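# Move every spool from the air valves into the tray

## Task

Pull each spool out of its air valve and set all of them in the tray; a spool that drops farther than about a hand's width does not count.

## Robot and tools

Robot: two Franka FR3 seven-joint arms, left_arm and right_arm, each carrying a Robotiq 2F-140 gripper whose two fingers can fold at a hinge. Base roots in the scene frame: left_arm at (-0.055, +0.380, +0.050) m, right_arm at (+0.022, -0.302, +0.050) m, both turned only slightly about z. Each wrist has a camera: cam_left_wrist and cam_right_wrist, 896x504 pixels.

Frames: the scene frame sits at table-top height, halfway between the arms; +x points out over the table, +z up, and left_arm lies toward +y (image sides do not follow these names). Reported hand positions, quaternions (wxyz) and velocities use the scene frame. Motion offsets instead use each arm's own Hand target axes: the gripper's +z runs along the fingers, and the fingers open and shut along its y. end_effector_position marks the centre of the closed pads (pads are 66 mm long); fingertips stick out about 33 mm past it when the gap is 40 mm or less, only 9 mm when fully open. Printed poses may be wrong by a few centimetres.

The 20-number row (used by execute_actions and move): numbers 1 to 10 belong to left_arm, 11 to 20 to right_arm, each block ordered dx, dy, dz, rx, ry, rz, gripper position, force_limit, speed, activate. Every value lies in [-1, 1], and both blocks must be filled even when one arm stays idle. dx..rz are offsets, not poses: they count from that arm's Hand target at the start of the action (or move), along its own axes; 1.0 equals 0.6 m or 180 degrees, and rx, ry, rz form a single rotation vector. Six zeros ask nothing new of an arm. The gripper numbers are absolute commands: position +1 fully open (140 mm), about -0.8 pads touching, -1 squeeze until blocked; force_limit from -1 (soft, about 14 N) to +1 (about 58 N); speed from -1 (about 30 mm/s, gentlest) to +1 (about 250 mm/s, hardest squeeze). A 0 here is a real command, so resend the gripper's previous values to leave it alone. activate stays 0; send 1 only if fault shows 7 or 13 or a result requests it.

execute_actions(actions, cameras): actions is a list of actions; each action is a list of up to 15 rows, one row per 1/30 s step, and a short action keeps its final row until step 15. Rows within an action all count from the same start pose. A fresh action starts from the current Hand target, so repeating an offset moves the arm further. Empty actions returns camera images and full status. cameras takes names, ["all"] or [].

move(target, speed, blend, stop_force, zero, blocking, cameras): target is one row or up to 15 rows; every row's offsets count from the Hand targets at the start of the move, not from the previous row. Paths are straight, do not avoid obstacles, and share a 10 s cap. speed: top speed in m/s, 0.002 to 2, default 0.25 (one value or one per target). blend: corner rounding in m, 0 means stop at each target. stop_force: 20 to 40 N, one value for both arms; it ends an arm's path when pushback along its travel passes that level. Use it only slowly, aim a few centimetres past the contact, keep identical finger numbers in every row, leave it out when backing off a contact, and do not trust it while the gripper rotates. zero (only with stop_force) resets the force baseline, default true. blocking=false returns early and cannot be combined with stop_force. The result adds a "move:" line such as done, off_target, moving, held or fault, plus limits (paced = pose clipped, held = steps withheld).

wait(seconds 0 to 3600) lets time pass with no new command. stop brakes a running move. zoom_image(camera, region [x0, y0, x1, y1] in pixels, at most 504 by 504) enlarges part of the newest image. clear_fault(arm) clears a torque or force fault after a result reported it. read_manual gives licence texts. finished_scene(scene: 1 or 2) ends the scene irreversibly; finish only once every spool rests in the tray without help.

Controller: each step the command is clipped to 70 mm and 16 degrees from the measured pose; Hand target is the clipped command, and later offsets count from it. A gripper may settle short of it; send the remaining gap as an offset. A large wrist turn can swing the elbow.

Result lines: object_status 0 moving, 1 blocked while opening, 2 blocked while closing (a grip, the check after closing), 3 reached the goal or pads met. position_measured is in counts: 3 open, ~75 = 100 mm, 139 = 60 mm, 200 = 20 mm, 230 pads touching. To squeeze harder raise force_limit and change position (-1 to -0.98); to soften, open and close slowly. Joint torques, External joint torques and Flange force (gripper x y z axes) estimate loads; Wrist depth gives a 7x7 grid of distances in mm per camera, '-' meaning no value. MOTOR HOT warns of overheating; an over-temperature stop brakes the arm 30 to 60 s.

Grip with the outer quarter of the pads near the fingertips; deeper grips can fold the fingers and hold narrow parts loosely. Fingertips pressed into a surface fold quietly and spoil the next grasp.

Avoid: contact torque at joint limits (85 N m big joints, 11 N m wrist joints) or 85 N external force, which stop the arm until clear_fault; joint range or speed overruns; hard squeezing of a spool still seated in its valve; grippers or cameras hitting each other or closing on the other arm; slams, fast swings with a load; releasing a moving part; any spool dropping far or leaving the table.

Each tool is called as name(argument=value, ...) on one line, values as JSON.

## Session

execute_actions(actions=[])

Scene clock: 0.00 s.
left_arm: end_effector_position=(+0.4438, +0.1905, +0.2656) position_measured=3 object_status=3 fault=0 end_effector_quat_wxyz=(-0.481, +0.770, -0.405, -0.109) | right_arm: end_effector_position=(+0.2323, -0.8060, +0.2419) position_measured=3 object_status=3 fault=0 end_effector_quat_wxyz=(-0.239, +0.769, -0.593, +0.001)
Joint positions: left_arm=[-0.747 0.389 -0.03 -1.812 0.824 1.5 -1.683] | right_arm=[-1.435 0.297 0.014 -1.76 0.359 1.718 -1.744]
Joint velocities: within noise
Joint torques (N m): no reading
External joint torques (N m): no reading
Flange force (N): no reading
Wrist depth (mm): cam_left_wrist=[- 2320 731 - - 337 279 / - 1997 - - - 385 310 / - - 2064 - - 128 112 / - 104 - - - - 96 / - 103 2064 - - - - / - - 2064 2137 2460 - - / - - 2156 2030 - - -] | cam_right_wrist=[492 440 381 343 311 289 274 / 534 476 - - 334 315 285 / 645 535 438 406 354 330 301 / - 566 507 446 398 357 331 / - 118 572 499 - 129 341 / - 128 589 559 - 129 92 / - - - - 509 492 -]
Hand target: left_arm +0.4438, +0.1905, +0.2656; -0.481, +0.770, -0.405, -0.109 | right_arm +0.2323, -0.8060, +0.2419; -0.239, +0.769, -0.593, +0.001
Tool commands: left_gripper/position=+1.0 left_gripper/force_limit=+1.0 left_gripper/speed=+1.0 left_gripper/activate=+0.0 right_gripper/position=+1.0 right_gripper/force_limit=+1.0 right_gripper/speed=+1.0 right_gripper/activate=+0.0

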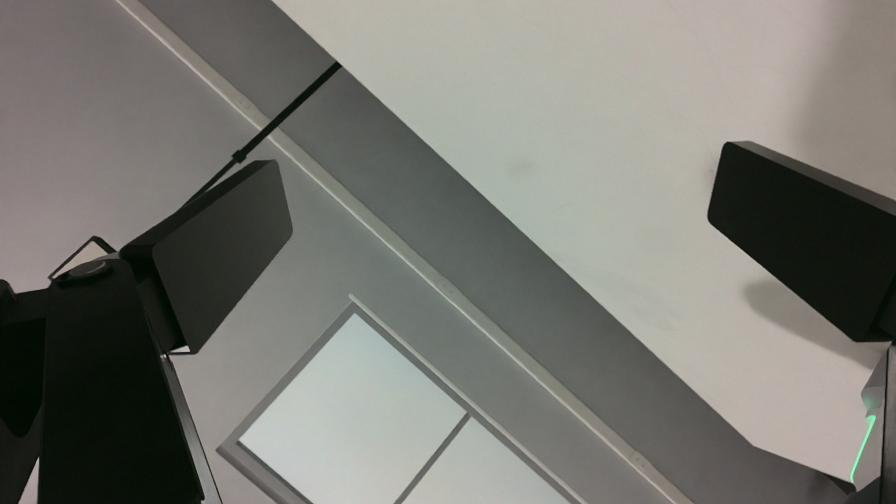

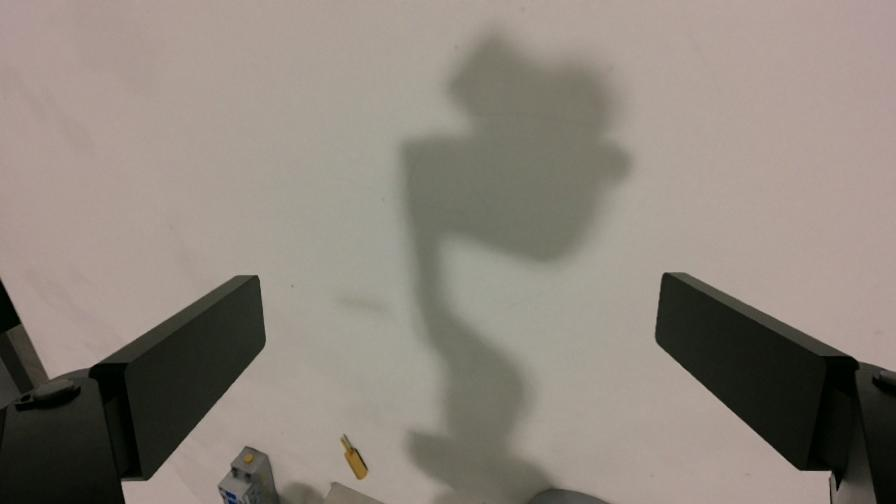

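move(target=[-0.303,-0.263,0.066,-0.332,0.075,-0.280,1,1,1,0,-0.582,-0.659,0.068,-0.165,-0.001,-0.410,1,1,1,0], cameras=["all"])

Scene clock: 16.77 s.
left_arm: end_effector_position=(+0.4502, +0.3522, +0.4496) position_measured=3 object_status=3 fault=0 end_effector_quat_wxyz=(-0.002, +1.000, +0.005, +0.001) | right_arm: end_effector_position=(+0.5010, -0.3990, +0.4508) position_measured=3 object_status=3 fault=0 end_effector_quat_wxyz=(-0.001, +1.000, +0.001, +0.002)
Joint positions: left_arm=[-0.36 -0.176 0.314 -1.795 0.058 1.63 -1.681] | right_arm=[-0.917 -0.268 0.569 -1.846 0.147 1.622 -1.894]
Joint velocities: left_arm=[within noise] | right_arm=[0.001 0 0 0.003 -0.002 -0.004 0.001]
Joint torques (N m): left_arm=[-0.32 -23.52 -2.28 24.12 0.58 2.37 0.36] | right_arm=[0.35 -16.02 -4.95 24.3 0.5 2.26 -0.06]
External joint torques (N m): left_arm=[-0.13 0.28 -0.15 -0.25 -0.3 -0.3 0.36] | right_arm=[0.57 0.59 0.13 0.11 -0.41 -0.43 -0.07]
Flange force (N): left_arm=[0.7 -0.3 -0.3] | right_arm=[2.9 0.5 -1.8]
Wrist depth (mm): cam_left_wrist=[- - - - - - - / - - - - - - - / 1408 - - - - 128 107 / 1441 104 - - - - 96 / - 96 712 - - - - / - - - 653 - - - / - - - 576 - - -] | cam_right_wrist=[550 - 561 - - 558 1438 / - 544 - - - 580 1275 / 513 599 - - - - 1363 / 577 593 - 641 - 595 1501 / - 118 - 648 646 129 1521 / - 128 - 684 - - 92 / - 672 684 - - - -]
Hand target: left_arm +0.4496, +0.3507, +0.4494; +0.000, +1.000, +0.001, +0.000 | right_arm +0.5002, -0.3999, +0.4500; +0.000, +1.000, +0.001, +0.000
Off the commanded pose: left_arm 0.002 m, 0 deg | right_arm 0.001 m, 0 deg.
move: done

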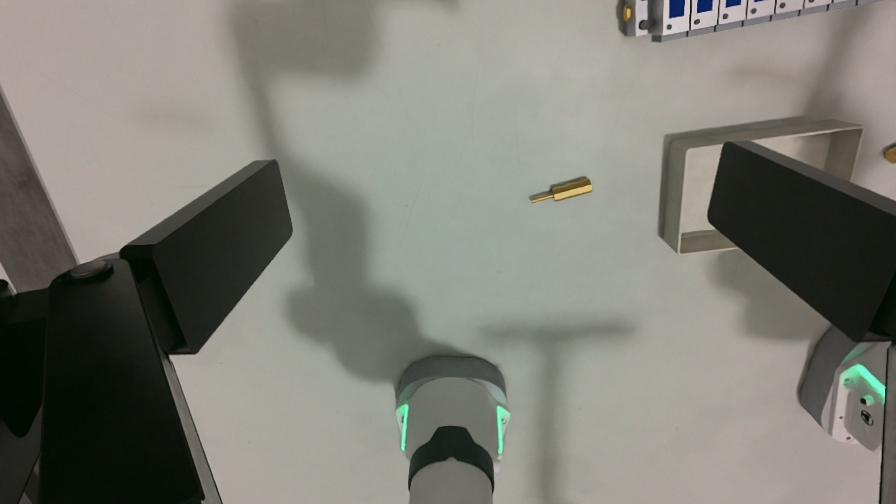

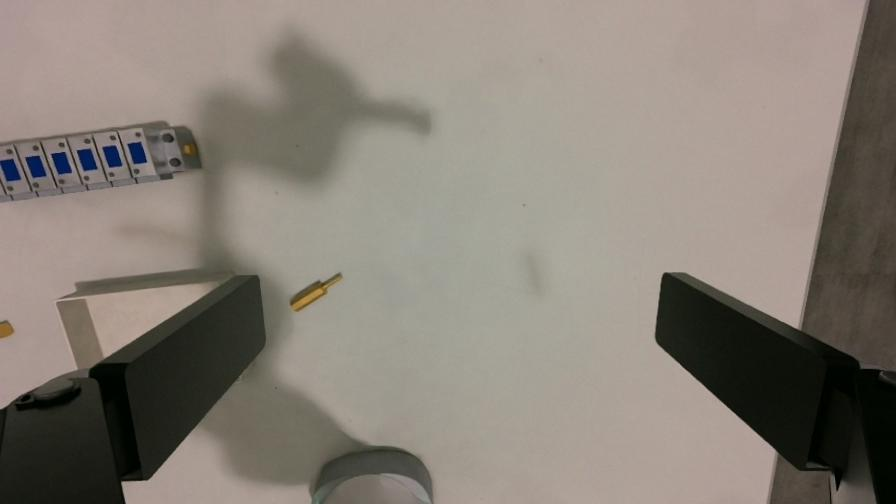

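move(target=[0,-0.15,0,0,0,0,1,1,1,0,0.1,-0.70,0.083,0,0,0,1,1,1,0], cameras=["all"])

zoom_image(camera="cam_right_wrist", region=[200, 0, 700, 300])

Scene clock: 25.07 s.
left_arm: end_effector_position=(+0.4496, +0.4396, +0.4496) position_measured=3 object_status=3 fault=0 end_effector_quat_wxyz=(+0.002, +1.000, +0.005, +0.001) | right_arm: end_effector_position=(+0.5591, +0.0210, +0.4010) position_measured=3 object_status=3 fault=0 end_effector_quat_wxyz=(-0.001, +1.000, +0.006, +0.001)
Joint positions: left_arm=[-0.316 -0.177 0.434 -1.786 0.07 1.628 -1.518] | right_arm=[-0.337 0.357 1.024 -1.442 -0.304 1.634 -0.857]
Joint velocities: left_arm=[within noise] | right_arm=[-0.001 -0.001 0 0 0 -0.002 0.005]
Joint torques (N m): left_arm=[0.17 -21.41 -3.26 24.4 1.09 2.37 0.29] | right_arm=[0.61 -30.03 8.09 23.83 0.69 2.22 0.07]
External joint torques (N m): left_arm=[0.47 0.62 -0.38 0.17 0.26 -0.29 0.29] | right_arm=[0.88 -0.34 -1.2 0.21 -0.11 -0.47 0.07]
Flange force (N): left_arm=[2.4 -0.7 -1.6] | right_arm=[5.3 -4.3 -2.8]
Wrist depth (mm): cam_left_wrist=[- - - - 540 - - / 1236 - - - - - - / 1353 - - - - 128 106 / - 104 - - - - 96 / - 96 - - - 682 - / - - - 662 621 - - / - - - 594 574 - -] | cam_right_wrist=[494 467 490 504 - - - / - - 511 508 539 - 533 / - - 534 543 - - - / 545 542 476 - 558 - - / 552 118 583 581 - 127 - / - 109 587 - 611 129 92 / - - - - 664 - -]
Hand target: left_arm +0.4494, +0.4407, +0.4494; +0.000, +1.000, +0.001, +0.000 | right_arm +0.5591, +0.0203, +0.4004; +0.000, +1.000, +0.001, +0.000
Off the commanded pose: left_arm 0.001 m, 0 deg | right_arm 0.001 m, 1 deg.
move: done

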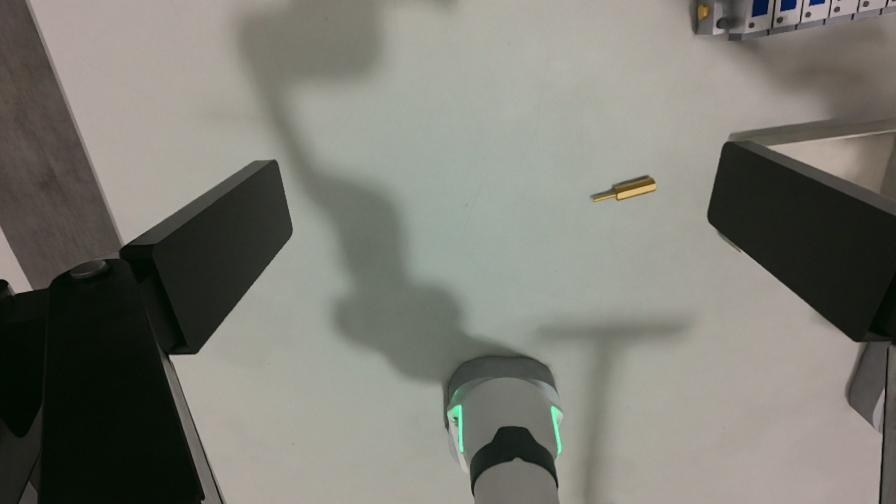

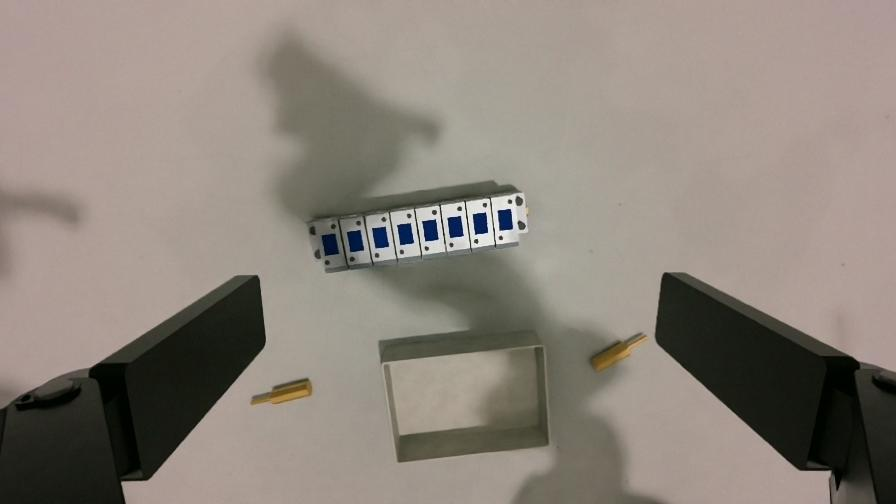

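Scaled by 1.008 from the camera's image (finer frame: 1280x720).

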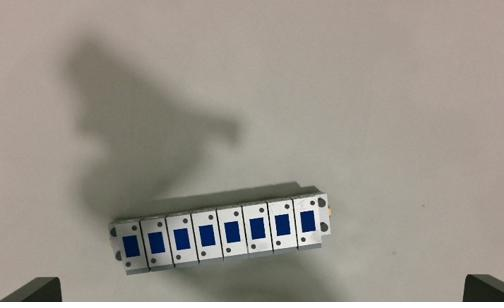

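move(target=[0,0,0,0,0,0,1,1,1,0,-0.082,-0.067,0.333,0,0,0,1,1,1,0], cameras=["cam_right_wrist"])

zoom_image(camera="cam_right_wrist", region=[200, 100, 450, 300])

zoom_image(camera="cam_right_wrist", region=[400, 100, 650, 300])

Scene clock: 30.37 s.
left_arm: end_effector_position=(+0.4496, +0.4396, +0.4496) position_measured=3 object_status=3 fault=0 end_effector_quat_wxyz=(+0.002, +1.000, +0.004, +0.001) | right_arm: end_effector_position=(+0.5090, +0.0607, +0.2003) position_measured=3 object_status=3 fault=0 end_effector_quat_wxyz=(-0.001, +1.000, +0.005, -0.002)
Joint positions: left_arm=[-0.316 -0.177 0.434 -1.786 0.07 1.628 -1.518] | right_arm=[-0.279 0.402 0.953 -1.914 -0.379 2.12 -0.691]
Joint velocities: left_arm=[within noise] | right_arm=[0 0 -0.001 0 0 0 0.006]
Joint torques (N m): left_arm=[0.23 -21.39 -3.33 24.4 1.1 2.39 0.32] | right_arm=[0.72 -30.8 9.35 22.62 0.65 2.75 0.08]
External joint torques (N m): left_arm=[0.52 0.7 -0.45 0.14 0.26 -0.28 0.31] | right_arm=[0.96 -1.37 -1.2 0.01 -0.03 0.1 0.08]
Flange force (N): left_arm=[2.5 -0.7 -1.5] | right_arm=[-0.4 -1.0 0.4]
Wrist depth (mm): cam_left_wrist=[- - - - - - 517 / 1243 - - - - - - / 1376 - 620 - - 128 107 / 1450 104 - - 614 - 96 / - 96 - - - - - / - - - 646 731 - - / - - - 551 583 855 -] | cam_right_wrist=[306 312 312 316 319 319 326 / 316 322 325 325 334 333 343 / 332 335 333 346 270 344 350 / 332 337 281 284 280 - 370 / 356 118 362 366 369 127 382 / - 109 367 - - - 90 / - - 397 - - 415 -]
Hand target: left_arm +0.4494, +0.4407, +0.4494; +0.000, +1.000, +0.001, +0.000 | right_arm +0.5098, +0.0604, +0.2007; +0.000, +1.000, +0.001, +0.000
Off the commanded pose: left_arm 0.001 m, 0 deg | right_arm 0.001 m, 0 deg.
move: done

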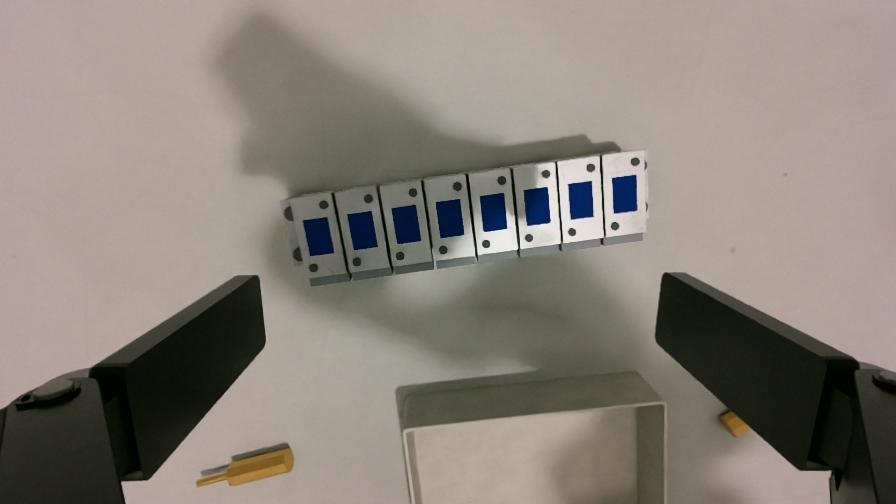

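Scaled by 2.016 from the camera's image (finer frame: 1280x720).

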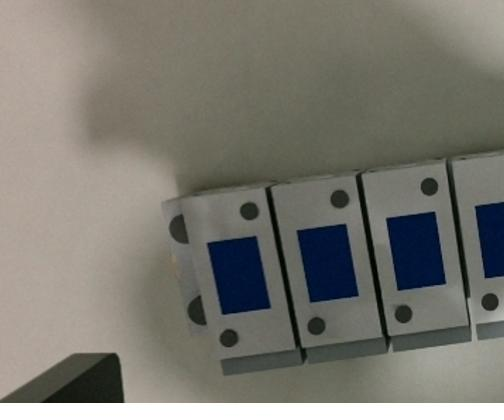

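Scaled by 2.016 from the camera's image (finer frame: 1280x720).

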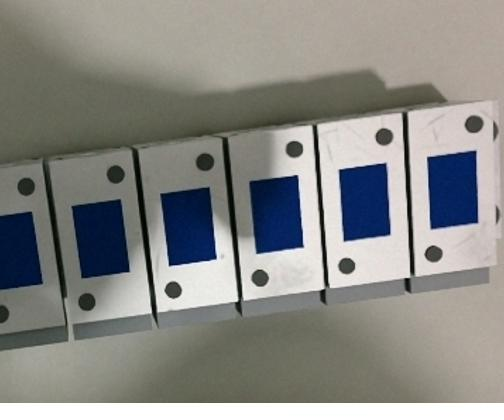

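move(target=[0,0,0,0,0,0,1,1,1,0,0.122,0,0.108,0,-0.167,0,1,1,1,0], cameras=["cam_right_wrist"])

zoom_image(camera="cam_right_wrist", region=[200, 100, 700, 380])

Scene clock: 39.30 s.
left_arm: end_effector_position=(+0.4496, +0.4396, +0.4496) position_measured=3 object_status=3 fault=0 end_effector_quat_wxyz=(+0.002, +1.000, +0.004, +0.001) | right_arm: end_effector_position=(+0.5836, +0.0598, +0.1367) position_measured=3 object_status=3 fault=0 end_effector_quat_wxyz=(-0.008, +0.970, -0.005, -0.242)
Joint positions: left_arm=[-0.316 -0.177 0.434 -1.786 0.07 1.628 -1.518] | right_arm=[0.211 1.264 0.711 -0.503 -0.383 1.259 -0.943]
Joint velocities: left_arm=[within noise] | right_arm=[0.001 0.001 0 -0.001 0 0 -0.007]
Joint torques (N m): left_arm=[0.21 -21.44 -3.31 24.44 1.09 2.38 0.33] | right_arm=[0.5 -59.29 9.17 19.21 1.95 1.07 -0.25]
External joint torques (N m): left_arm=[0.52 0.55 -0.41 0.23 0.25 -0.28 0.33] | right_arm=[1.05 -1.32 -0.87 0.66 0.27 -0.34 -0.23]
Flange force (N): left_arm=[2.4 -0.8 -1.7] | right_arm=[0.0 0.0 0.0]
Wrist depth (mm): cam_left_wrist=[- - - - - - - / 1256 - - - - - - / 1361 - - - 577 128 106 / 1433 104 - - - - 96 / - 96 - - - - - / - - 778 675 614 861 - / - - - 579 577 - -] | cam_right_wrist=[221 223 218 223 225 226 228 / 240 244 254 249 249 255 260 / 277 276 276 267 260 276 286 / 312 312 249 231 230 308 315 / 343 118 366 - 360 127 386 / - 109 422 381 - - 92 / - - 540 487 451 556 -]
Hand target: left_arm +0.4494, +0.4407, +0.4494; +0.000, +1.000, +0.001, +0.000 | right_arm +0.5830, +0.0606, +0.1358; +0.000, +0.966, +0.001, -0.259
Off the commanded pose: left_arm 0.001 m, 0 deg | right_arm 0.001 m, 2 deg.
elbow stopped short (right arm): the move would have taken joint 4 (elbow) straighter than the controller allows.
move: done

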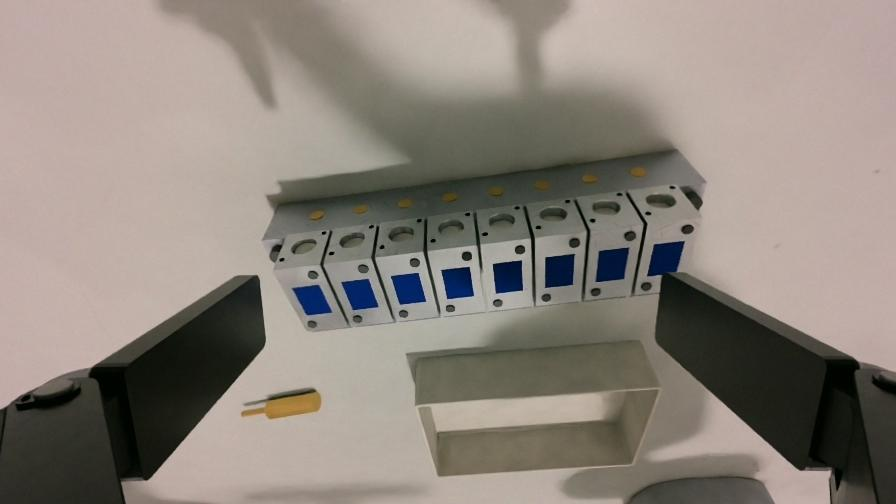

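Scaled by 1.008 from the camera's image (finer frame: 1280x720).

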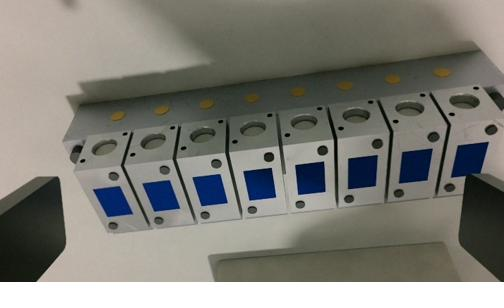

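zoom_image(camera="cam_right_wrist", region=[260, 140, 460, 260])

zoom_image(camera="cam_right_wrist", region=[480, 140, 720, 260])

zoom_image(camera="cam_right_wrist", region=[230, 370, 350, 440])

Scaled by 2.520 from the camera's image (finer frame: 1280x720).

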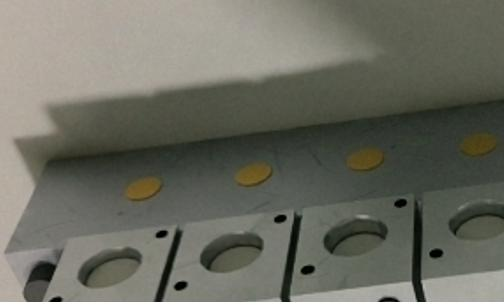

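Scaled by 2.100 from the camera's image (finer frame: 1280x720).

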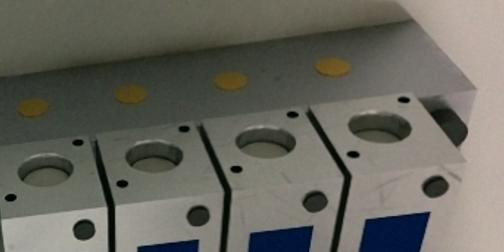

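Scaled by 4.200 from the camera's image (finer frame: 1280x720).

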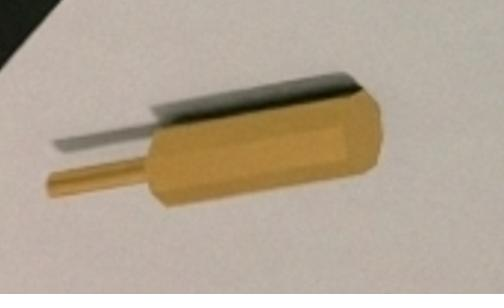

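move(target=[0,0,0,0,0,0,1,1,1,0,-0.05,0.75,-0.45,0,0.167,0,1,1,1,0])

move(target=[[-0.08,0.3,0.2,0,0,0.5,1,1,1,0,0,0,0,0,0,0,1,1,1,0],[-0.169,0.635,0.51,0.259,0,0.966,1,1,1,0,0,0,0,0,0,0,1,1,1,0]], cameras=["cam_left_wrist"])

zoom_image(camera="cam_left_wrist", region=[250, 60, 650, 300])

Scene clock: 52.10 s.
left_arm: end_effector_position=(+0.4496, +0.4396, +0.4496) position_measured=3 object_status=3 fault=0 end_effector_quat_wxyz=(+0.002, +1.000, +0.004, +0.001) | right_arm: end_effector_position=(+0.6937, -0.3886, +0.3855) position_measured=3 object_status=3 fault=0 end_effector_quat_wxyz=(-0.001, +1.000, -0.003, +0.001)
Joint positions: left_arm=[-0.316 -0.177 0.434 -1.786 0.07 1.628 -1.518] | right_arm=[-0.807 0.57 0.945 -1.192 -0.451 1.556 -1.468]
Joint velocities: left_arm=[within noise] | right_arm=[0 -0.001 -0.002 0 0 0 -0.005]
Joint torques (N m): left_arm=[0.18 -21.4 -3.34 24.38 1.09 2.4 0.29] | right_arm=[0.58 -39.58 11.94 22.22 0.41 2.27 -0.4]
External joint torques (N m): left_arm=[0.54 0.59 -0.4 0.21 0.26 -0.26 0.29] | right_arm=[0.78 0.11 -0.58 0.37 -0.46 -0.43 -0.4]
Flange force (N): left_arm=[2.4 -0.8 -1.6] | right_arm=[10.0 0.8 -4.3]
Wrist depth (mm): cam_left_wrist=[- 533 - - 530 - - / 1212 569 - - - 559 - / 1361 - - - - 137 107 / 1485 104 - - - - 96 / - 96 - - - - - / - - - 621 736 - - / - - - 581 549 948 -] | cam_right_wrist=[- 469 - - 515 - 502 / - - - - - - 534 / - 515 510 - - - - / - 532 - - - - 1387 / - 118 - - - 127 1473 / - 109 587 - 616 129 92 / - - - 615 608 - -]
Hand target: left_arm +0.4494, +0.4407, +0.4494; +0.000, +1.000, +0.001, +0.000 | right_arm +0.6935, -0.3892, +0.3843; +0.000, +1.000, +0.001, +0.000
Off the commanded pose: left_arm 0.001 m, 0 deg | right_arm 0.001 m, 1 deg.
move: done

Scene clock: 60.53 s.
left_arm: end_effector_position=(+0.3481, +0.0601, +0.1433) position_measured=3 object_status=3 fault=0 end_effector_quat_wxyz=(+0.258, +0.002, +0.966, +0.002) | right_arm: end_effector_position=(+0.6937, -0.3885, +0.3855) position_measured=3 object_status=3 fault=0 end_effector_quat_wxyz=(-0.001, +1.000, -0.002, +0.001)
Joint positions: left_arm=[-1.066 -0.051 0.376 -2.605 1.126 2.739 -0.178] | right_arm=[-0.807 0.57 0.945 -1.192 -0.451 1.556 -1.47]
Joint velocities: left_arm=[0.001 0 0 -0.001 0 0 -0.005] | right_arm=[within noise]
Joint torques (N m): left_arm=[0.91 -23.8 -0.82 20.31 -0.22 2.29 -0.21] | right_arm=[0.78 -39.99 11.72 21.98 0.7 2.35 -0.22]
External joint torques (N m): left_arm=[0.81 0.19 -0.46 0.45 0.3 0.29 -0.2] | right_arm=[0.96 -0.37 -0.77 0.17 -0.16 -0.35 -0.22]
Flange force (N): left_arm=[0.7 0.0 3.6] | right_arm=[6.9 0.0 -3.2]
Wrist depth (mm): cam_left_wrist=[257 240 237 233 238 249 242 / 304 294 - 295 292 289 283 / - - - - 335 128 107 / - 104 - 325 - - 96 / - 96 - - - - - / - - - 801 2648 2082 - / - - 2412 2013 1964 1997 -] | cam_right_wrist=[- 491 482 476 503 507 511 / - - 500 - - 520 - / 507 512 - 530 539 533 1130 / - 496 569 - - 576 1333 / - 118 - 577 574 129 1473 / - 109 - - - 121 92 / - - 596 - 623 - -]
Hand target: left_arm +0.3488, +0.0596, +0.1434; +0.259, -0.001, +0.966, +0.000 | right_arm +0.6935, -0.3892, +0.3843; +0.000, +1.000, +0.001, +0.000
Off the commanded pose: left_arm 0.001 m, 0 deg | right_arm 0.001 m, 0 deg.
move: done

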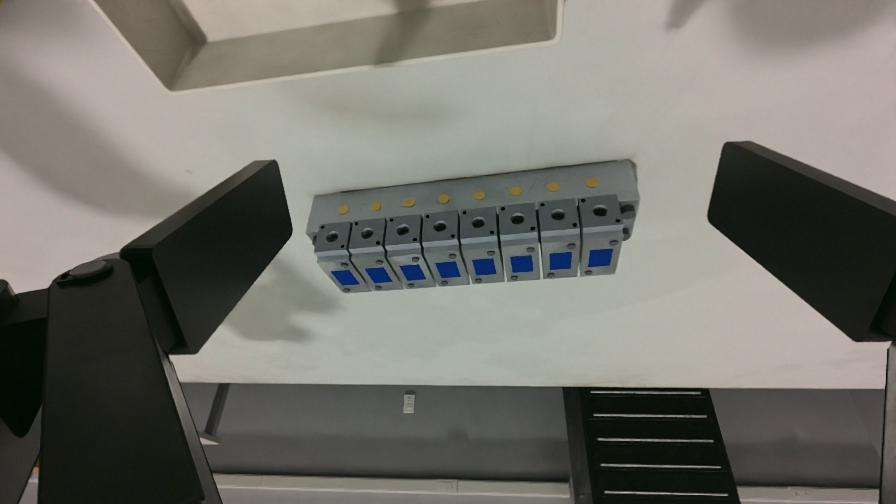

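Scaled by 1.260 from the camera's image (finer frame: 1280x720).

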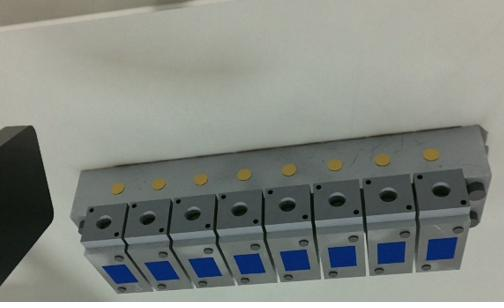

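move(target=[-0.04,0,0.11,0,0,0,1,1,1,0,0,0,0,0,0,0,1,1,1,0], cameras=["cam_left_wrist"])

zoom_image(camera="cam_left_wrist", region=[250, 60, 500, 300])

zoom_image(camera="cam_left_wrist", region=[480, 60, 730, 300])

Scene clock: 77.77 s.
left_arm: end_effector_position=(+0.4024, +0.0606, +0.0983) position_measured=3 object_status=3 fault=0 end_effector_quat_wxyz=(+0.258, +0.001, +0.966, +0.002) | right_arm: end_effector_position=(+0.6937, -0.3885, +0.3855) position_measured=3 object_status=3 fault=0 end_effector_quat_wxyz=(-0.001, +1.000, -0.002, +0.001)
Joint positions: left_arm=[-1.012 0.187 0.429 -2.462 1.221 2.893 -0.241] | right_arm=[-0.807 0.57 0.945 -1.192 -0.451 1.556 -1.47]
Joint velocities: left_arm=[0 0.001 0.001 0.001 0 0 -0.005] | right_arm=[within noise]
Joint torques (N m): left_arm=[-0.03 -29.85 2.04 18.83 -0.6 2.21 -0.16] | right_arm=[0.81 -40.05 11.72 22.01 0.69 2.34 -0.25]
External joint torques (N m): left_arm=[0 0.07 0.11 0.38 0.27 0.27 -0.15] | right_arm=[1.09 -0.36 -0.75 0.11 -0.17 -0.37 -0.25]
Flange force (N): left_arm=[1.3 0.7 2.7] | right_arm=[7.2 -0.1 -3.3]
Wrist depth (mm): cam_left_wrist=[- 218 213 211 204 196 200 / 248 236 242 242 236 247 226 / 301 - 289 277 258 128 107 / - 104 261 254 233 - 96 / - 96 - - - - - / - - - 2320 - 2030 - / - - 2511 2460 2156 2013 -] | cam_right_wrist=[471 - 494 - - 504 511 / 465 492 - - - 498 532 / - - 523 - - - 538 / - 530 - 559 - 509 577 / - 118 548 570 - 129 1530 / - 109 570 604 - - 92 / - - - - - 639 -]
Hand target: left_arm +0.4026, +0.0596, +0.0983; +0.259, -0.001, +0.966, +0.000 | right_arm +0.6935, -0.3892, +0.3843; +0.000, +1.000, +0.001, +0.000
Off the commanded pose: left_arm 0.001 m, 0 deg | right_arm 0.001 m, 0 deg.
move: done

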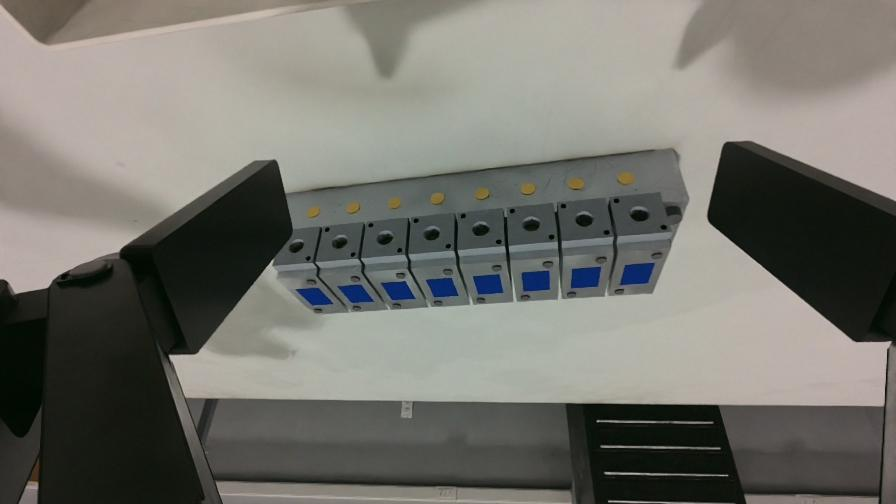

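Scaled by 2.016 from the camera's image (finer frame: 1280x720).

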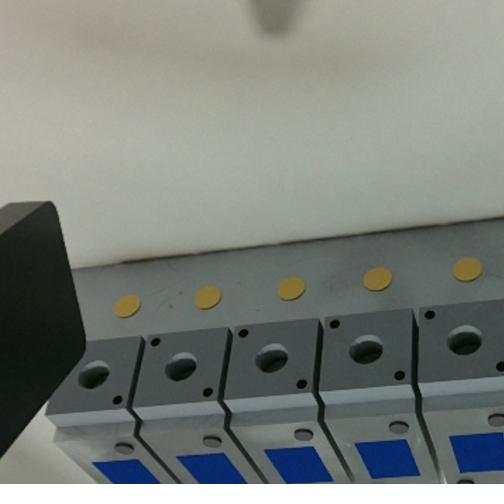

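Scaled by 2.016 from the camera's image (finer frame: 1280x720).

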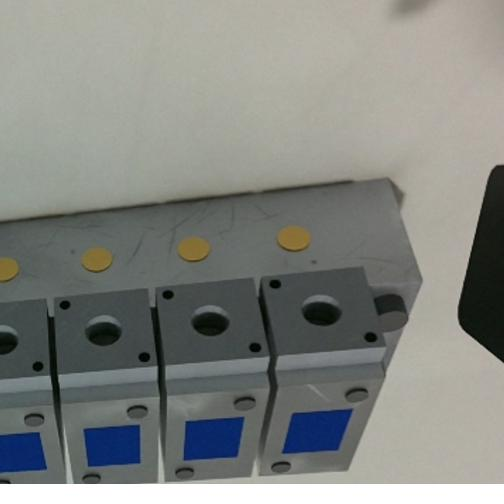

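move(target=[0.108,0.267,-0.3545,-0.1306,0.1306,-0.4875,1,1,1,0,0,0,0,0,0,0,1,1,1,0], cameras=["all"])

Scene clock: 88.57 s.
left_arm: end_effector_position=(+0.2413, +0.2196, +0.2505) position_measured=3 object_status=3 fault=0 end_effector_quat_wxyz=(-0.002, +0.704, -0.710, +0.001) | right_arm: end_effector_position=(+0.6937, -0.3885, +0.3855) position_measured=3 object_status=3 fault=0 end_effector_quat_wxyz=(-0.001, +1.000, -0.002, +0.001)
Joint positions: left_arm=[-0.785 -0.691 0.319 -2.731 0.232 2.057 -0.682] | right_arm=[-0.807 0.57 0.945 -1.192 -0.451 1.556 -1.47]
Joint velocities: left_arm=[0.002 0 0 0 0.002 0 -0.005] | right_arm=[within noise]
Joint torques (N m): left_arm=[0.91 -7.34 -6 23.64 0.42 2.38 -0.23] | right_arm=[0.82 -40.04 11.7 22.16 0.69 2.37 -0.32]
External joint torques (N m): left_arm=[0.98 -0.18 -0.8 -0.42 -0.28 -0.3 -0.23] | right_arm=[0.95 -0.26 -0.88 0.28 -0.18 -0.35 -0.32]
Flange force (N): left_arm=[-1.0 3.4 -0.8] | right_arm=[8.3 0.3 -3.7]
Wrist depth (mm): cam_left_wrist=[370 344 - 341 346 336 328 / 376 - - - - 368 344 / - - - - - 137 107 / - 104 - - - - 96 / - 96 - - - - - / - - 520 - - 498 - / - - - - - - -] | cam_right_wrist=[- 468 478 - 486 517 - / - 498 492 537 510 523 539 / - - - 552 531 537 547 / - - - - 563 580 1530 / - 118 573 - 580 127 1455 / - 109 - - - 129 92 / - 581 - - - - -]
Hand target: left_arm +0.2398, +0.2196, +0.2500; +0.000, +0.708, -0.707, +0.000 | right_arm +0.6935, -0.3892, +0.3843; +0.000, +1.000, +0.001, +0.000
Off the commanded pose: left_arm 0.002 m, 1 deg | right_arm 0.001 m, 0 deg.
move: done

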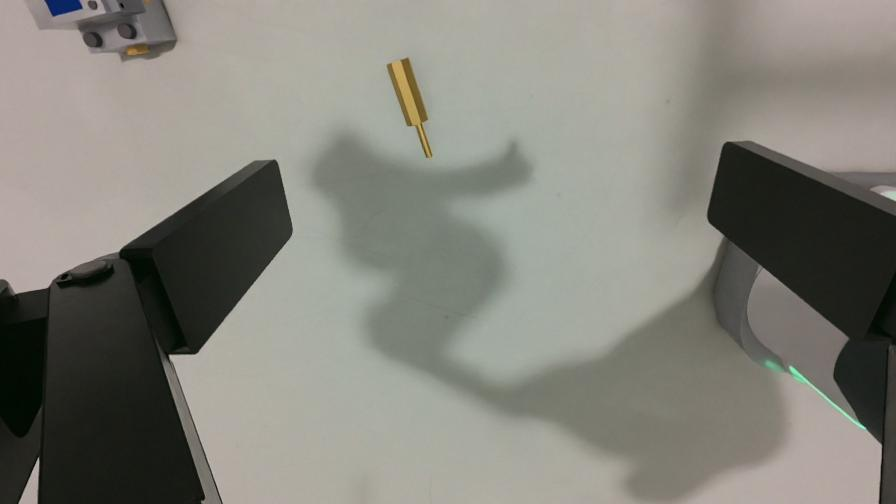

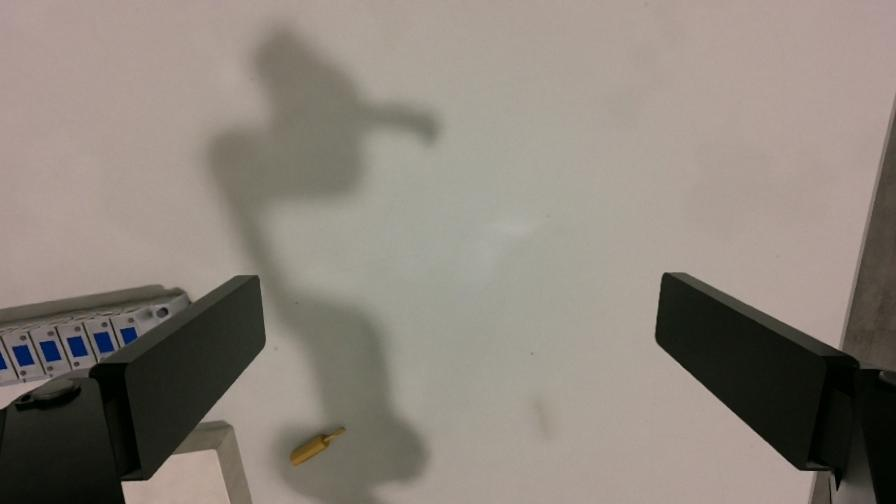

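move(target=[0.006,-0.105,0.083,0,0,-0.09,-0.32,-1,-0.5,0,0,0,0,0,0,0,1,1,1,0], cameras=["cam_left_wrist"])

move(target=[0,0,0.117,0,0,0,-0.32,-1,-0.5,0,0,0,0,0,0,0,1,1,1,0], cameras=["cam_left_wrist"])

Scene clock: 100.93 s.
left_arm: end_effector_position=(+0.3021, +0.2170, +0.2000) position_measured=169 object_status=3 fault=0 end_effector_quat_wxyz=(-0.001, +0.797, -0.605, -0.001) | right_arm: end_effector_position=(+0.6937, -0.3885, +0.3855) position_measured=3 object_status=3 fault=0 end_effector_quat_wxyz=(-0.001, +1.000, -0.002, +0.001)
Joint positions: left_arm=[-0.729 -0.401 0.352 -2.657 0.18 2.269 -0.839] | right_arm=[-0.807 0.57 0.945 -1.192 -0.451 1.556 -1.47]
Joint velocities: left_arm=[0.001 -0.001 0 0 0.001 0.001 -0.006] | right_arm=[within noise]
Joint torques (N m): left_arm=[0.91 -14.36 -4.55 22.98 0.32 2.93 -0.21] | right_arm=[0.89 -40.06 11.73 22.02 0.69 2.33 -0.29]
External joint torques (N m): left_arm=[1.02 0.52 -0.78 0.15 -0.3 0.25 -0.21] | right_arm=[1.25 -0.46 -0.67 0.13 -0.16 -0.37 -0.3]
Flange force (N): left_arm=[1.4 -0.4 1.0] | right_arm=[7.5 -0.3 -3.6]
Wrist depth (mm): cam_left_wrist=[311 - 305 305 300 294 - / - 332 324 321 318 316 311 / 360 354 349 334 119 - - / 387 - - - 121 - - / - - - - - - - / - - - - - - - / - - - - - - -] | cam_right_wrist=[471 476 482 - 494 - - / 487 491 503 513 530 528 - / - 495 518 - - 513 547 / - - - 547 - - 592 / - 118 557 570 - 127 1455 / - 109 - - - - 92 / - - - 616 629 - -]
Hand target: left_arm +0.3029, +0.2161, +0.2002; +0.000, +0.800, -0.600, +0.000 | right_arm +0.6935, -0.3892, +0.3843; +0.000, +1.000, +0.001, +0.000
Off the commanded pose: left_arm 0.001 m, 1 deg | right_arm 0.001 m, 0 deg.
move: done

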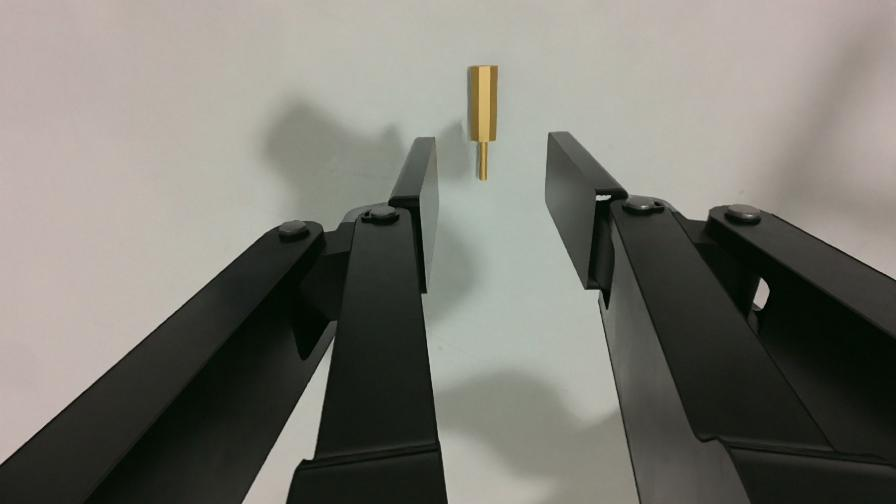

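Scene clock: 102.20 s.
left_arm: end_effector_position=(+0.3018, +0.2171, +0.1298) position_measured=169 object_status=3 fault=0 end_effector_quat_wxyz=(-0.001, +0.801, -0.598, -0.001) | right_arm: end_effector_position=(+0.6937, -0.3885, +0.3855) position_measured=3 object_status=3 fault=0 end_effector_quat_wxyz=(-0.001, +1.000, -0.002, +0.001)
Joint positions: left_arm=[-0.756 -0.239 0.397 -2.727 0.157 2.499 -0.831] | right_arm=[-0.807 0.57 0.945 -1.192 -0.451 1.556 -1.47]
Joint velocities: left_arm=[-0.002 -0.002 0.001 0 0.001 0.005 0] | right_arm=[within noise]
Joint torques (N m): left_arm=[0.04 -17.19 -2.34 20.63 0.3 2.95 0.28] | right_arm=[0.86 -39.98 11.73 22.08 0.69 2.35 -0.26]
External joint torques (N m): left_arm=[0.18 0.33 0.15 0.4 -0.19 0.31 0.28] | right_arm=[1.25 -0.53 -0.6 0.29 -0.16 -0.34 -0.26]
Flange force (N): left_arm=[1.2 -2.7 2.0] | right_arm=[8.1 -0.3 -3.9]
Wrist depth (mm): cam_left_wrist=[- 239 245 243 236 - 234 / - - 260 248 255 261 247 / 286 - - 271 131 264 267 / 305 302 - 289 121 - - / - - - 326 - - - / - - - - - - - / - - - - - - -] | cam_right_wrist=[- 483 - - - - 507 / 510 482 488 504 - 545 518 / 503 - 521 - 531 533 - / - - 540 - - - 1186 / - 118 - - 576 127 1455 / - 128 615 596 584 121 92 / - - - - - 639 -]
Hand target: left_arm +0.3029, +0.2161, +0.1300; +0.000, +0.800, -0.600, +0.000 | right_arm +0.6935, -0.3892, +0.3843; +0.000, +1.000, +0.001, +0.000
Off the commanded pose: left_arm 0.001 m, 0 deg | right_arm 0.001 m, 0 deg.
move: done

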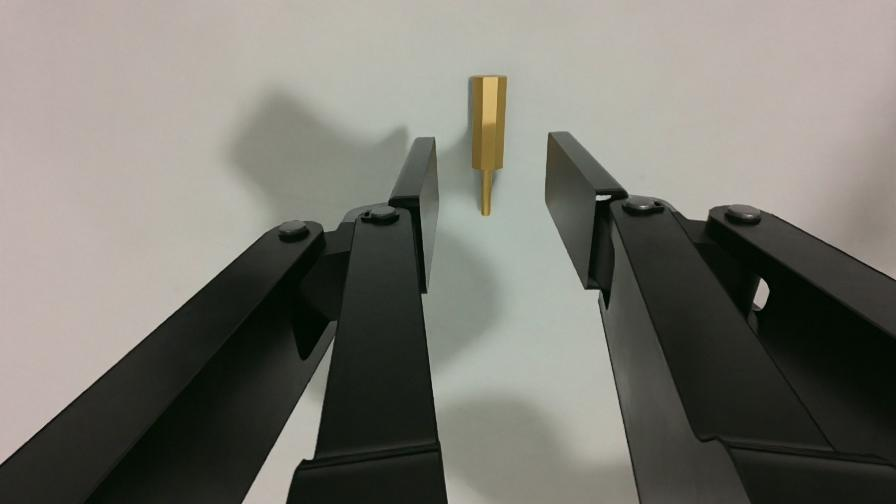

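move(target=[0.007,0.004,0.147,0,0,0,-0.32,-1,-0.5,0,0,0,0,0,0,0,1,1,1,0], speed=0.1, cameras=["cam_left_wrist"])

zoom_image(camera="cam_left_wrist", region=[350, 50, 650, 350])

Scene clock: 110.20 s.
left_arm: end_effector_position=(+0.3007, +0.2118, +0.0418) position_measured=169 object_status=3 fault=0 end_effector_quat_wxyz=(-0.001, +0.802, -0.598, -0.001) | right_arm: end_effector_position=(+0.6937, -0.3885, +0.3855) position_measured=3 object_status=3 fault=0 end_effector_quat_wxyz=(-0.001, +1.000, -0.002, +0.001)
Joint positions: left_arm=[-0.804 0.055 0.396 -2.746 -0.058 2.795 -0.69] | right_arm=[-0.807 0.57 0.945 -1.192 -0.451 1.556 -1.47]
Joint velocities: left_arm=[0 0 0 0.001 0.001 0 0.005] | right_arm=[within noise]
Joint torques (N m): left_arm=[0.88 -22.41 -0.3 15.99 0 2.93 0.35] | right_arm=[0.85 -40.04 11.71 22.07 0.68 2.37 -0.28]
External joint torques (N m): left_arm=[1.01 0.33 -0.73 0.2 -0.28 0.26 0.35] | right_arm=[0.9 -0.34 -0.87 0.31 -0.19 -0.33 -0.28]
Flange force (N): left_arm=[0.8 -3.3 5.5] | right_arm=[7.9 0.3 -3.7]
Wrist depth (mm): cam_left_wrist=[166 166 163 161 160 158 156 / 178 176 174 171 170 168 167 / 192 190 186 171 131 179 178 / 209 202 - 197 145 - - / 222 - - 217 - - - / - - - 238 235 - - / - - - - - - -] | cam_right_wrist=[456 - - 472 - - - / 489 - 503 508 513 512 - / - - - 540 545 - 568 / 530 508 - - - - 547 / - 118 - - - 129 1379 / - 109 - - 586 129 92 / - 604 - - - 611 -]
Hand target: left_arm +0.3018, +0.2114, +0.0418; +0.000, +0.800, -0.600, +0.000 | right_arm +0.6935, -0.3892, +0.3843; +0.000, +1.000, +0.001, +0.000
Off the commanded pose: left_arm 0.001 m, 0 deg | right_arm 0.001 m, 0 deg.
move: done

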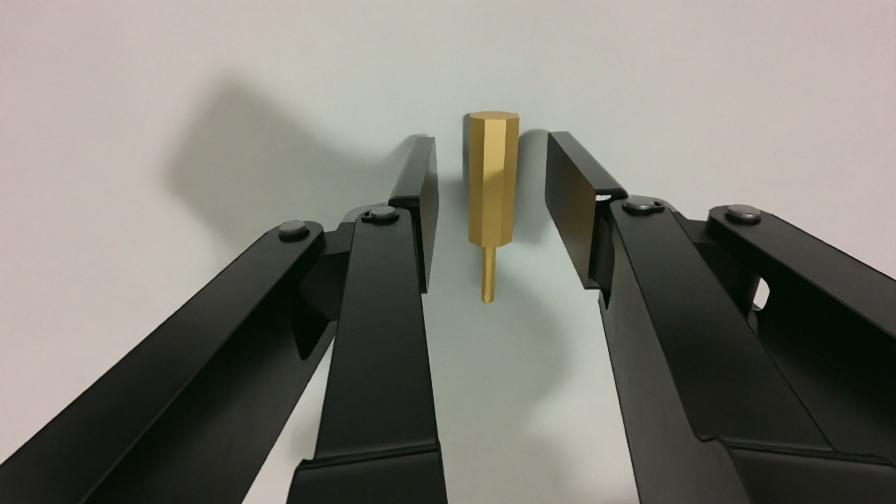

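Scaled by 1.680 from the camera's image (finer frame: 1280x720).

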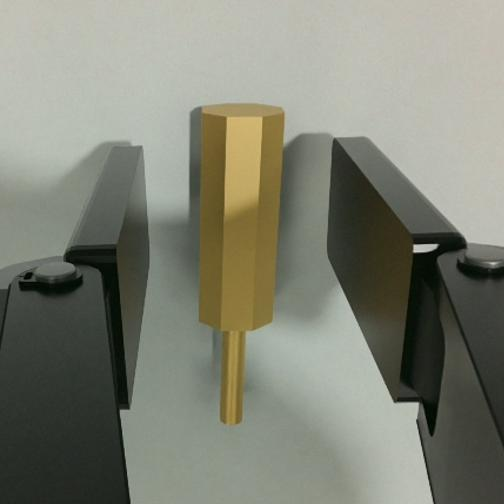

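move(target=[0,0.001,0.0055,0,0,0,-0.32,-1,-1,0,0,0,0,0,0,0,1,1,1,0], speed=0.05)

execute_actions(actions=[[[0,0,0,0,0,0,-1,-1,-1,0,0,0,0,0,0,0,1,1,1,0]],[[0,0,0,0,0,0,-1,-1,-1,0,0,0,0,0,0,0,1,1,1,0]],[[0,0,0,0,0,0,-1,-1,-1,0,0,0,0,0,0,0,1,1,1,0]]], cameras=["cam_left_wrist"])

Scene clock: 113.83 s.
left_arm: end_effector_position=(+0.3004, +0.2115, +0.0387) position_measured=169 object_status=3 fault=0 end_effector_quat_wxyz=(+0.000, +0.802, -0.598, -0.001) | right_arm: end_effector_position=(+0.6937, -0.3885, +0.3855) position_measured=3 object_status=3 fault=0 end_effector_quat_wxyz=(-0.001, +1.000, -0.002, +0.001)
Joint positions: left_arm=[-0.803 0.067 0.391 -2.745 -0.073 2.805 -0.68] | right_arm=[-0.807 0.57 0.945 -1.192 -0.451 1.556 -1.47]
Joint velocities: left_arm=[0 0 -0.001 -0.001 -0.002 0.001 0.006] | right_arm=[within noise]
Joint torques (N m): left_arm=[0.86 -22.65 -0.14 15.43 0.01 2.95 0.29] | right_arm=[0.81 -40.05 11.75 22.02 0.68 2.35 -0.22]
External joint torques (N m): left_arm=[0.89 0.06 -0.78 0.17 -0.26 0.34 0.29] | right_arm=[0.95 -0.26 -0.83 0.12 -0.19 -0.37 -0.22]
Flange force (N): left_arm=[0.4 -2.4 4.8] | right_arm=[7.3 0.0 -3.2]
Wrist depth (mm): cam_left_wrist=[163 162 160 158 157 155 151 / 175 173 171 170 167 164 165 / 184 185 183 176 120 174 175 / 207 202 - 190 188 - 186 / - - - 214 - - - / - - - - - - - / - - - 257 - - -] | cam_right_wrist=[469 477 - - - 495 502 / - - 492 - - - - / - 513 - 530 540 538 - / - 512 534 - - - 1371 / - 118 - 576 - 127 1455 / - 109 - 580 602 - 92 / - 584 611 - 626 - -]
Hand target: left_arm +0.3013, +0.2112, +0.0385; +0.000, +0.800, -0.600, +0.000 | right_arm +0.6935, -0.3892, +0.3843; +0.000, +1.000, +0.001, +0.000
Off the commanded pose: left_arm 0.001 m, 0 deg | right_arm 0.001 m, 0 deg.
move: done

Scene clock: 115.53 s.
left_arm: end_effector_position=(+0.3031, +0.2094, +0.0411) position_measured=213 object_status=2 fault=0 end_effector_quat_wxyz=(+0.000, +0.801, -0.599, +0.003) | right_arm: end_effector_position=(+0.6937, -0.3885, +0.3855) position_measured=3 object_status=3 fault=0 end_effector_quat_wxyz=(-0.001, +1.000, -0.002, +0.001)
Joint positions: left_arm=[-0.802 0.062 0.39 -2.743 -0.074 2.805 -0.678] | right_arm=[-0.807 0.57 0.945 -1.192 -0.451 1.556 -1.47]
Joint torques (N m): left_arm=[0.91 -19.72 -0.13 13.82 0.06 2.9 0.29] | right_arm=[0.82 -40.01 11.7 22.08 0.69 2.35 -0.28]
External joint torques (N m): left_arm=[0.94 3.2 -0.74 -1.8 -0.21 0.22 0.29] | right_arm=[1.04 -0.4 -0.77 0.26 -0.17 -0.35 -0.28]
External joint torques at the end of the 1st action: left_arm=[0.98 0.2 -0.75 -0.05 -0.27 0.28 0.3] | right_arm=[0.92 -0.45 -0.77 0.33 -0.16 -0.34 -0.27]
External joint torques at the end of the 2nd action: left_arm=[0.96 3.16 -0.72 -1.87 -0.28 0.33 0.32] | right_arm=[1.33 -0.32 -0.55 0.07 -0.14 -0.37 -0.29]
Flange force (N): left_arm=[0.8 -3.1 15.2] | right_arm=[7.9 0.1 -3.7]
Flange force at the end of the 1st action (N): left_arm=[0.0 -2.3 5.2] | right_arm=[7.5 0.2 -3.7]
Flange force at the end of the 2nd action (N): left_arm=[0.5 -3.0 15.7] | right_arm=[7.8 -0.4 -3.4]
Wrist depth (mm): cam_left_wrist=[167 165 164 162 159 157 155 / 184 177 174 170 - 167 165 / 192 189 188 183 179 178 180 / 207 207 - - 82 - 190 / 226 - - - - - - / - - - - - - - / - - - - - - -] | cam_right_wrist=[- - 480 505 - 483 500 / - - 499 - - - - / 521 - - - - 533 - / - 532 - - - - 1511 / - 118 - 569 - 127 1395 / - 109 586 - - - 92 / - - 566 - - 646 -]
Hand target: left_arm +0.3013, +0.2112, +0.0385; +0.000, +0.800, -0.600, +0.000 | right_arm +0.6935, -0.3892, +0.3843; +0.000, +1.000, +0.001, +0.000
Off the commanded pose: left_arm 0.004 m, 0 deg | right_arm 0.001 m, 0 deg.

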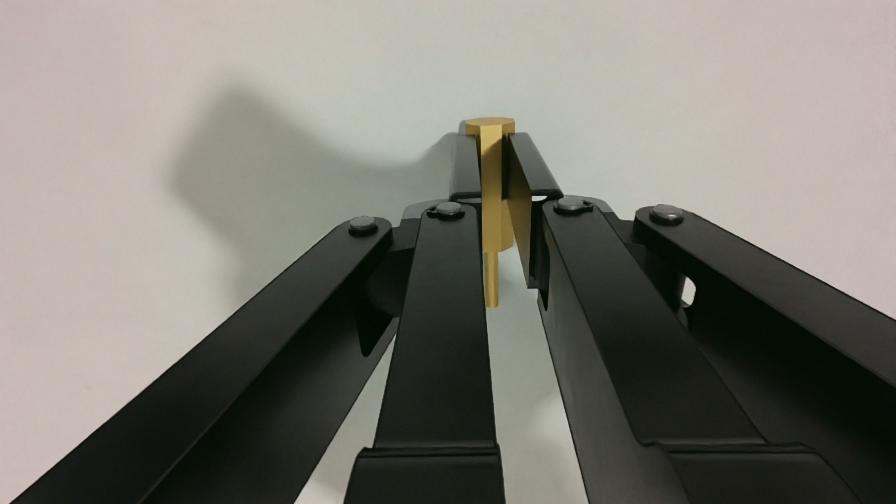

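move(target=[0,0,-0.1,0,0,0,-1,-1,-1,0,0,0,0,0,0,0,1,1,1,0], speed=0.1, cameras=["cam_left_wrist"])

zoom_image(camera="cam_left_wrist", region=[400, 80, 600, 330])

Scene clock: 120.50 s.
left_arm: end_effector_position=(+0.3011, +0.2110, +0.0979) position_measured=214 object_status=2 fault=0 end_effector_quat_wxyz=(+0.001, +0.798, -0.602, +0.000) | right_arm: end_effector_position=(+0.6937, -0.3885, +0.3855) position_measured=3 object_status=3 fault=0 end_effector_quat_wxyz=(-0.001, +1.000, -0.002, +0.001)
Joint positions: left_arm=[-0.763 -0.138 0.388 -2.742 0.1 2.612 -0.791] | right_arm=[-0.807 0.57 0.945 -1.192 -0.451 1.556 -1.47]
Joint velocities: left_arm=[0.001 0.001 -0.002 0.001 -0.001 -0.001 -0.005] | right_arm=[within noise]
Joint torques (N m): left_arm=[0.9 -20.63 -2.24 18.86 0.78 2.37 -0.19] | right_arm=[0.82 -40.04 11.68 22.06 0.68 2.35 -0.27]
External joint torques (N m): left_arm=[1.01 -0.99 -0.77 -0.02 0.36 -0.31 -0.19] | right_arm=[1.2 -0.42 -0.71 0.16 -0.17 -0.35 -0.27]
Flange force (N): left_arm=[-3.1 3.8 -5.9] | right_arm=[7.7 -0.2 -3.6]
Wrist depth (mm): cam_left_wrist=[219 215 214 211 211 208 202 / 230 227 228 221 222 - 218 / 255 250 244 - 233 - 236 / - 265 - - 83 - 251 / - - - - - - - / - - - - - - - / - - - - - - -] | cam_right_wrist=[- 481 479 478 492 - - / - 499 509 - - - 527 / - - 493 519 - 544 563 / - 547 - - - 563 558 / - 118 569 - - 127 1501 / - 110 - - - - 92 / - - 583 599 - - -]
Hand target: left_arm +0.3012, +0.2112, +0.0985; +0.000, +0.800, -0.600, +0.000 | right_arm +0.6935, -0.3892, +0.3843; +0.000, +1.000, +0.001, +0.000
Off the commanded pose: left_arm 0.001 m, 0 deg | right_arm 0.001 m, 0 deg.
move: done

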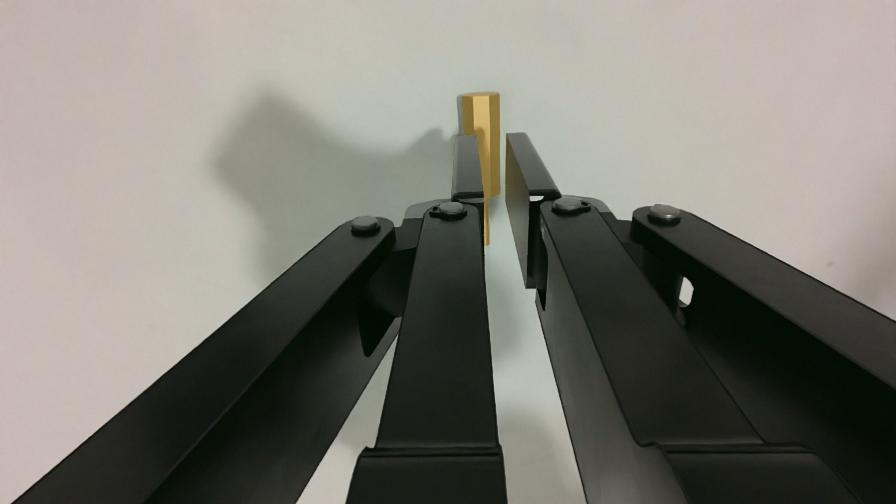

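Scaled by 2.016 from the camera's image (finer frame: 1280x720).

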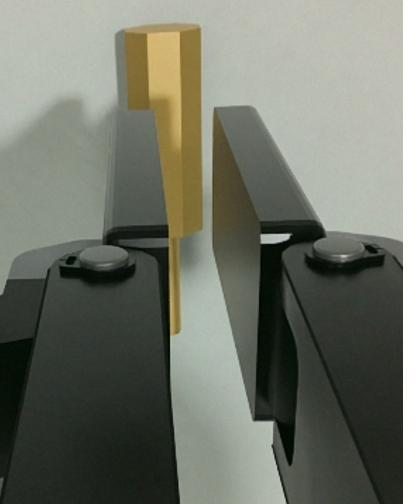

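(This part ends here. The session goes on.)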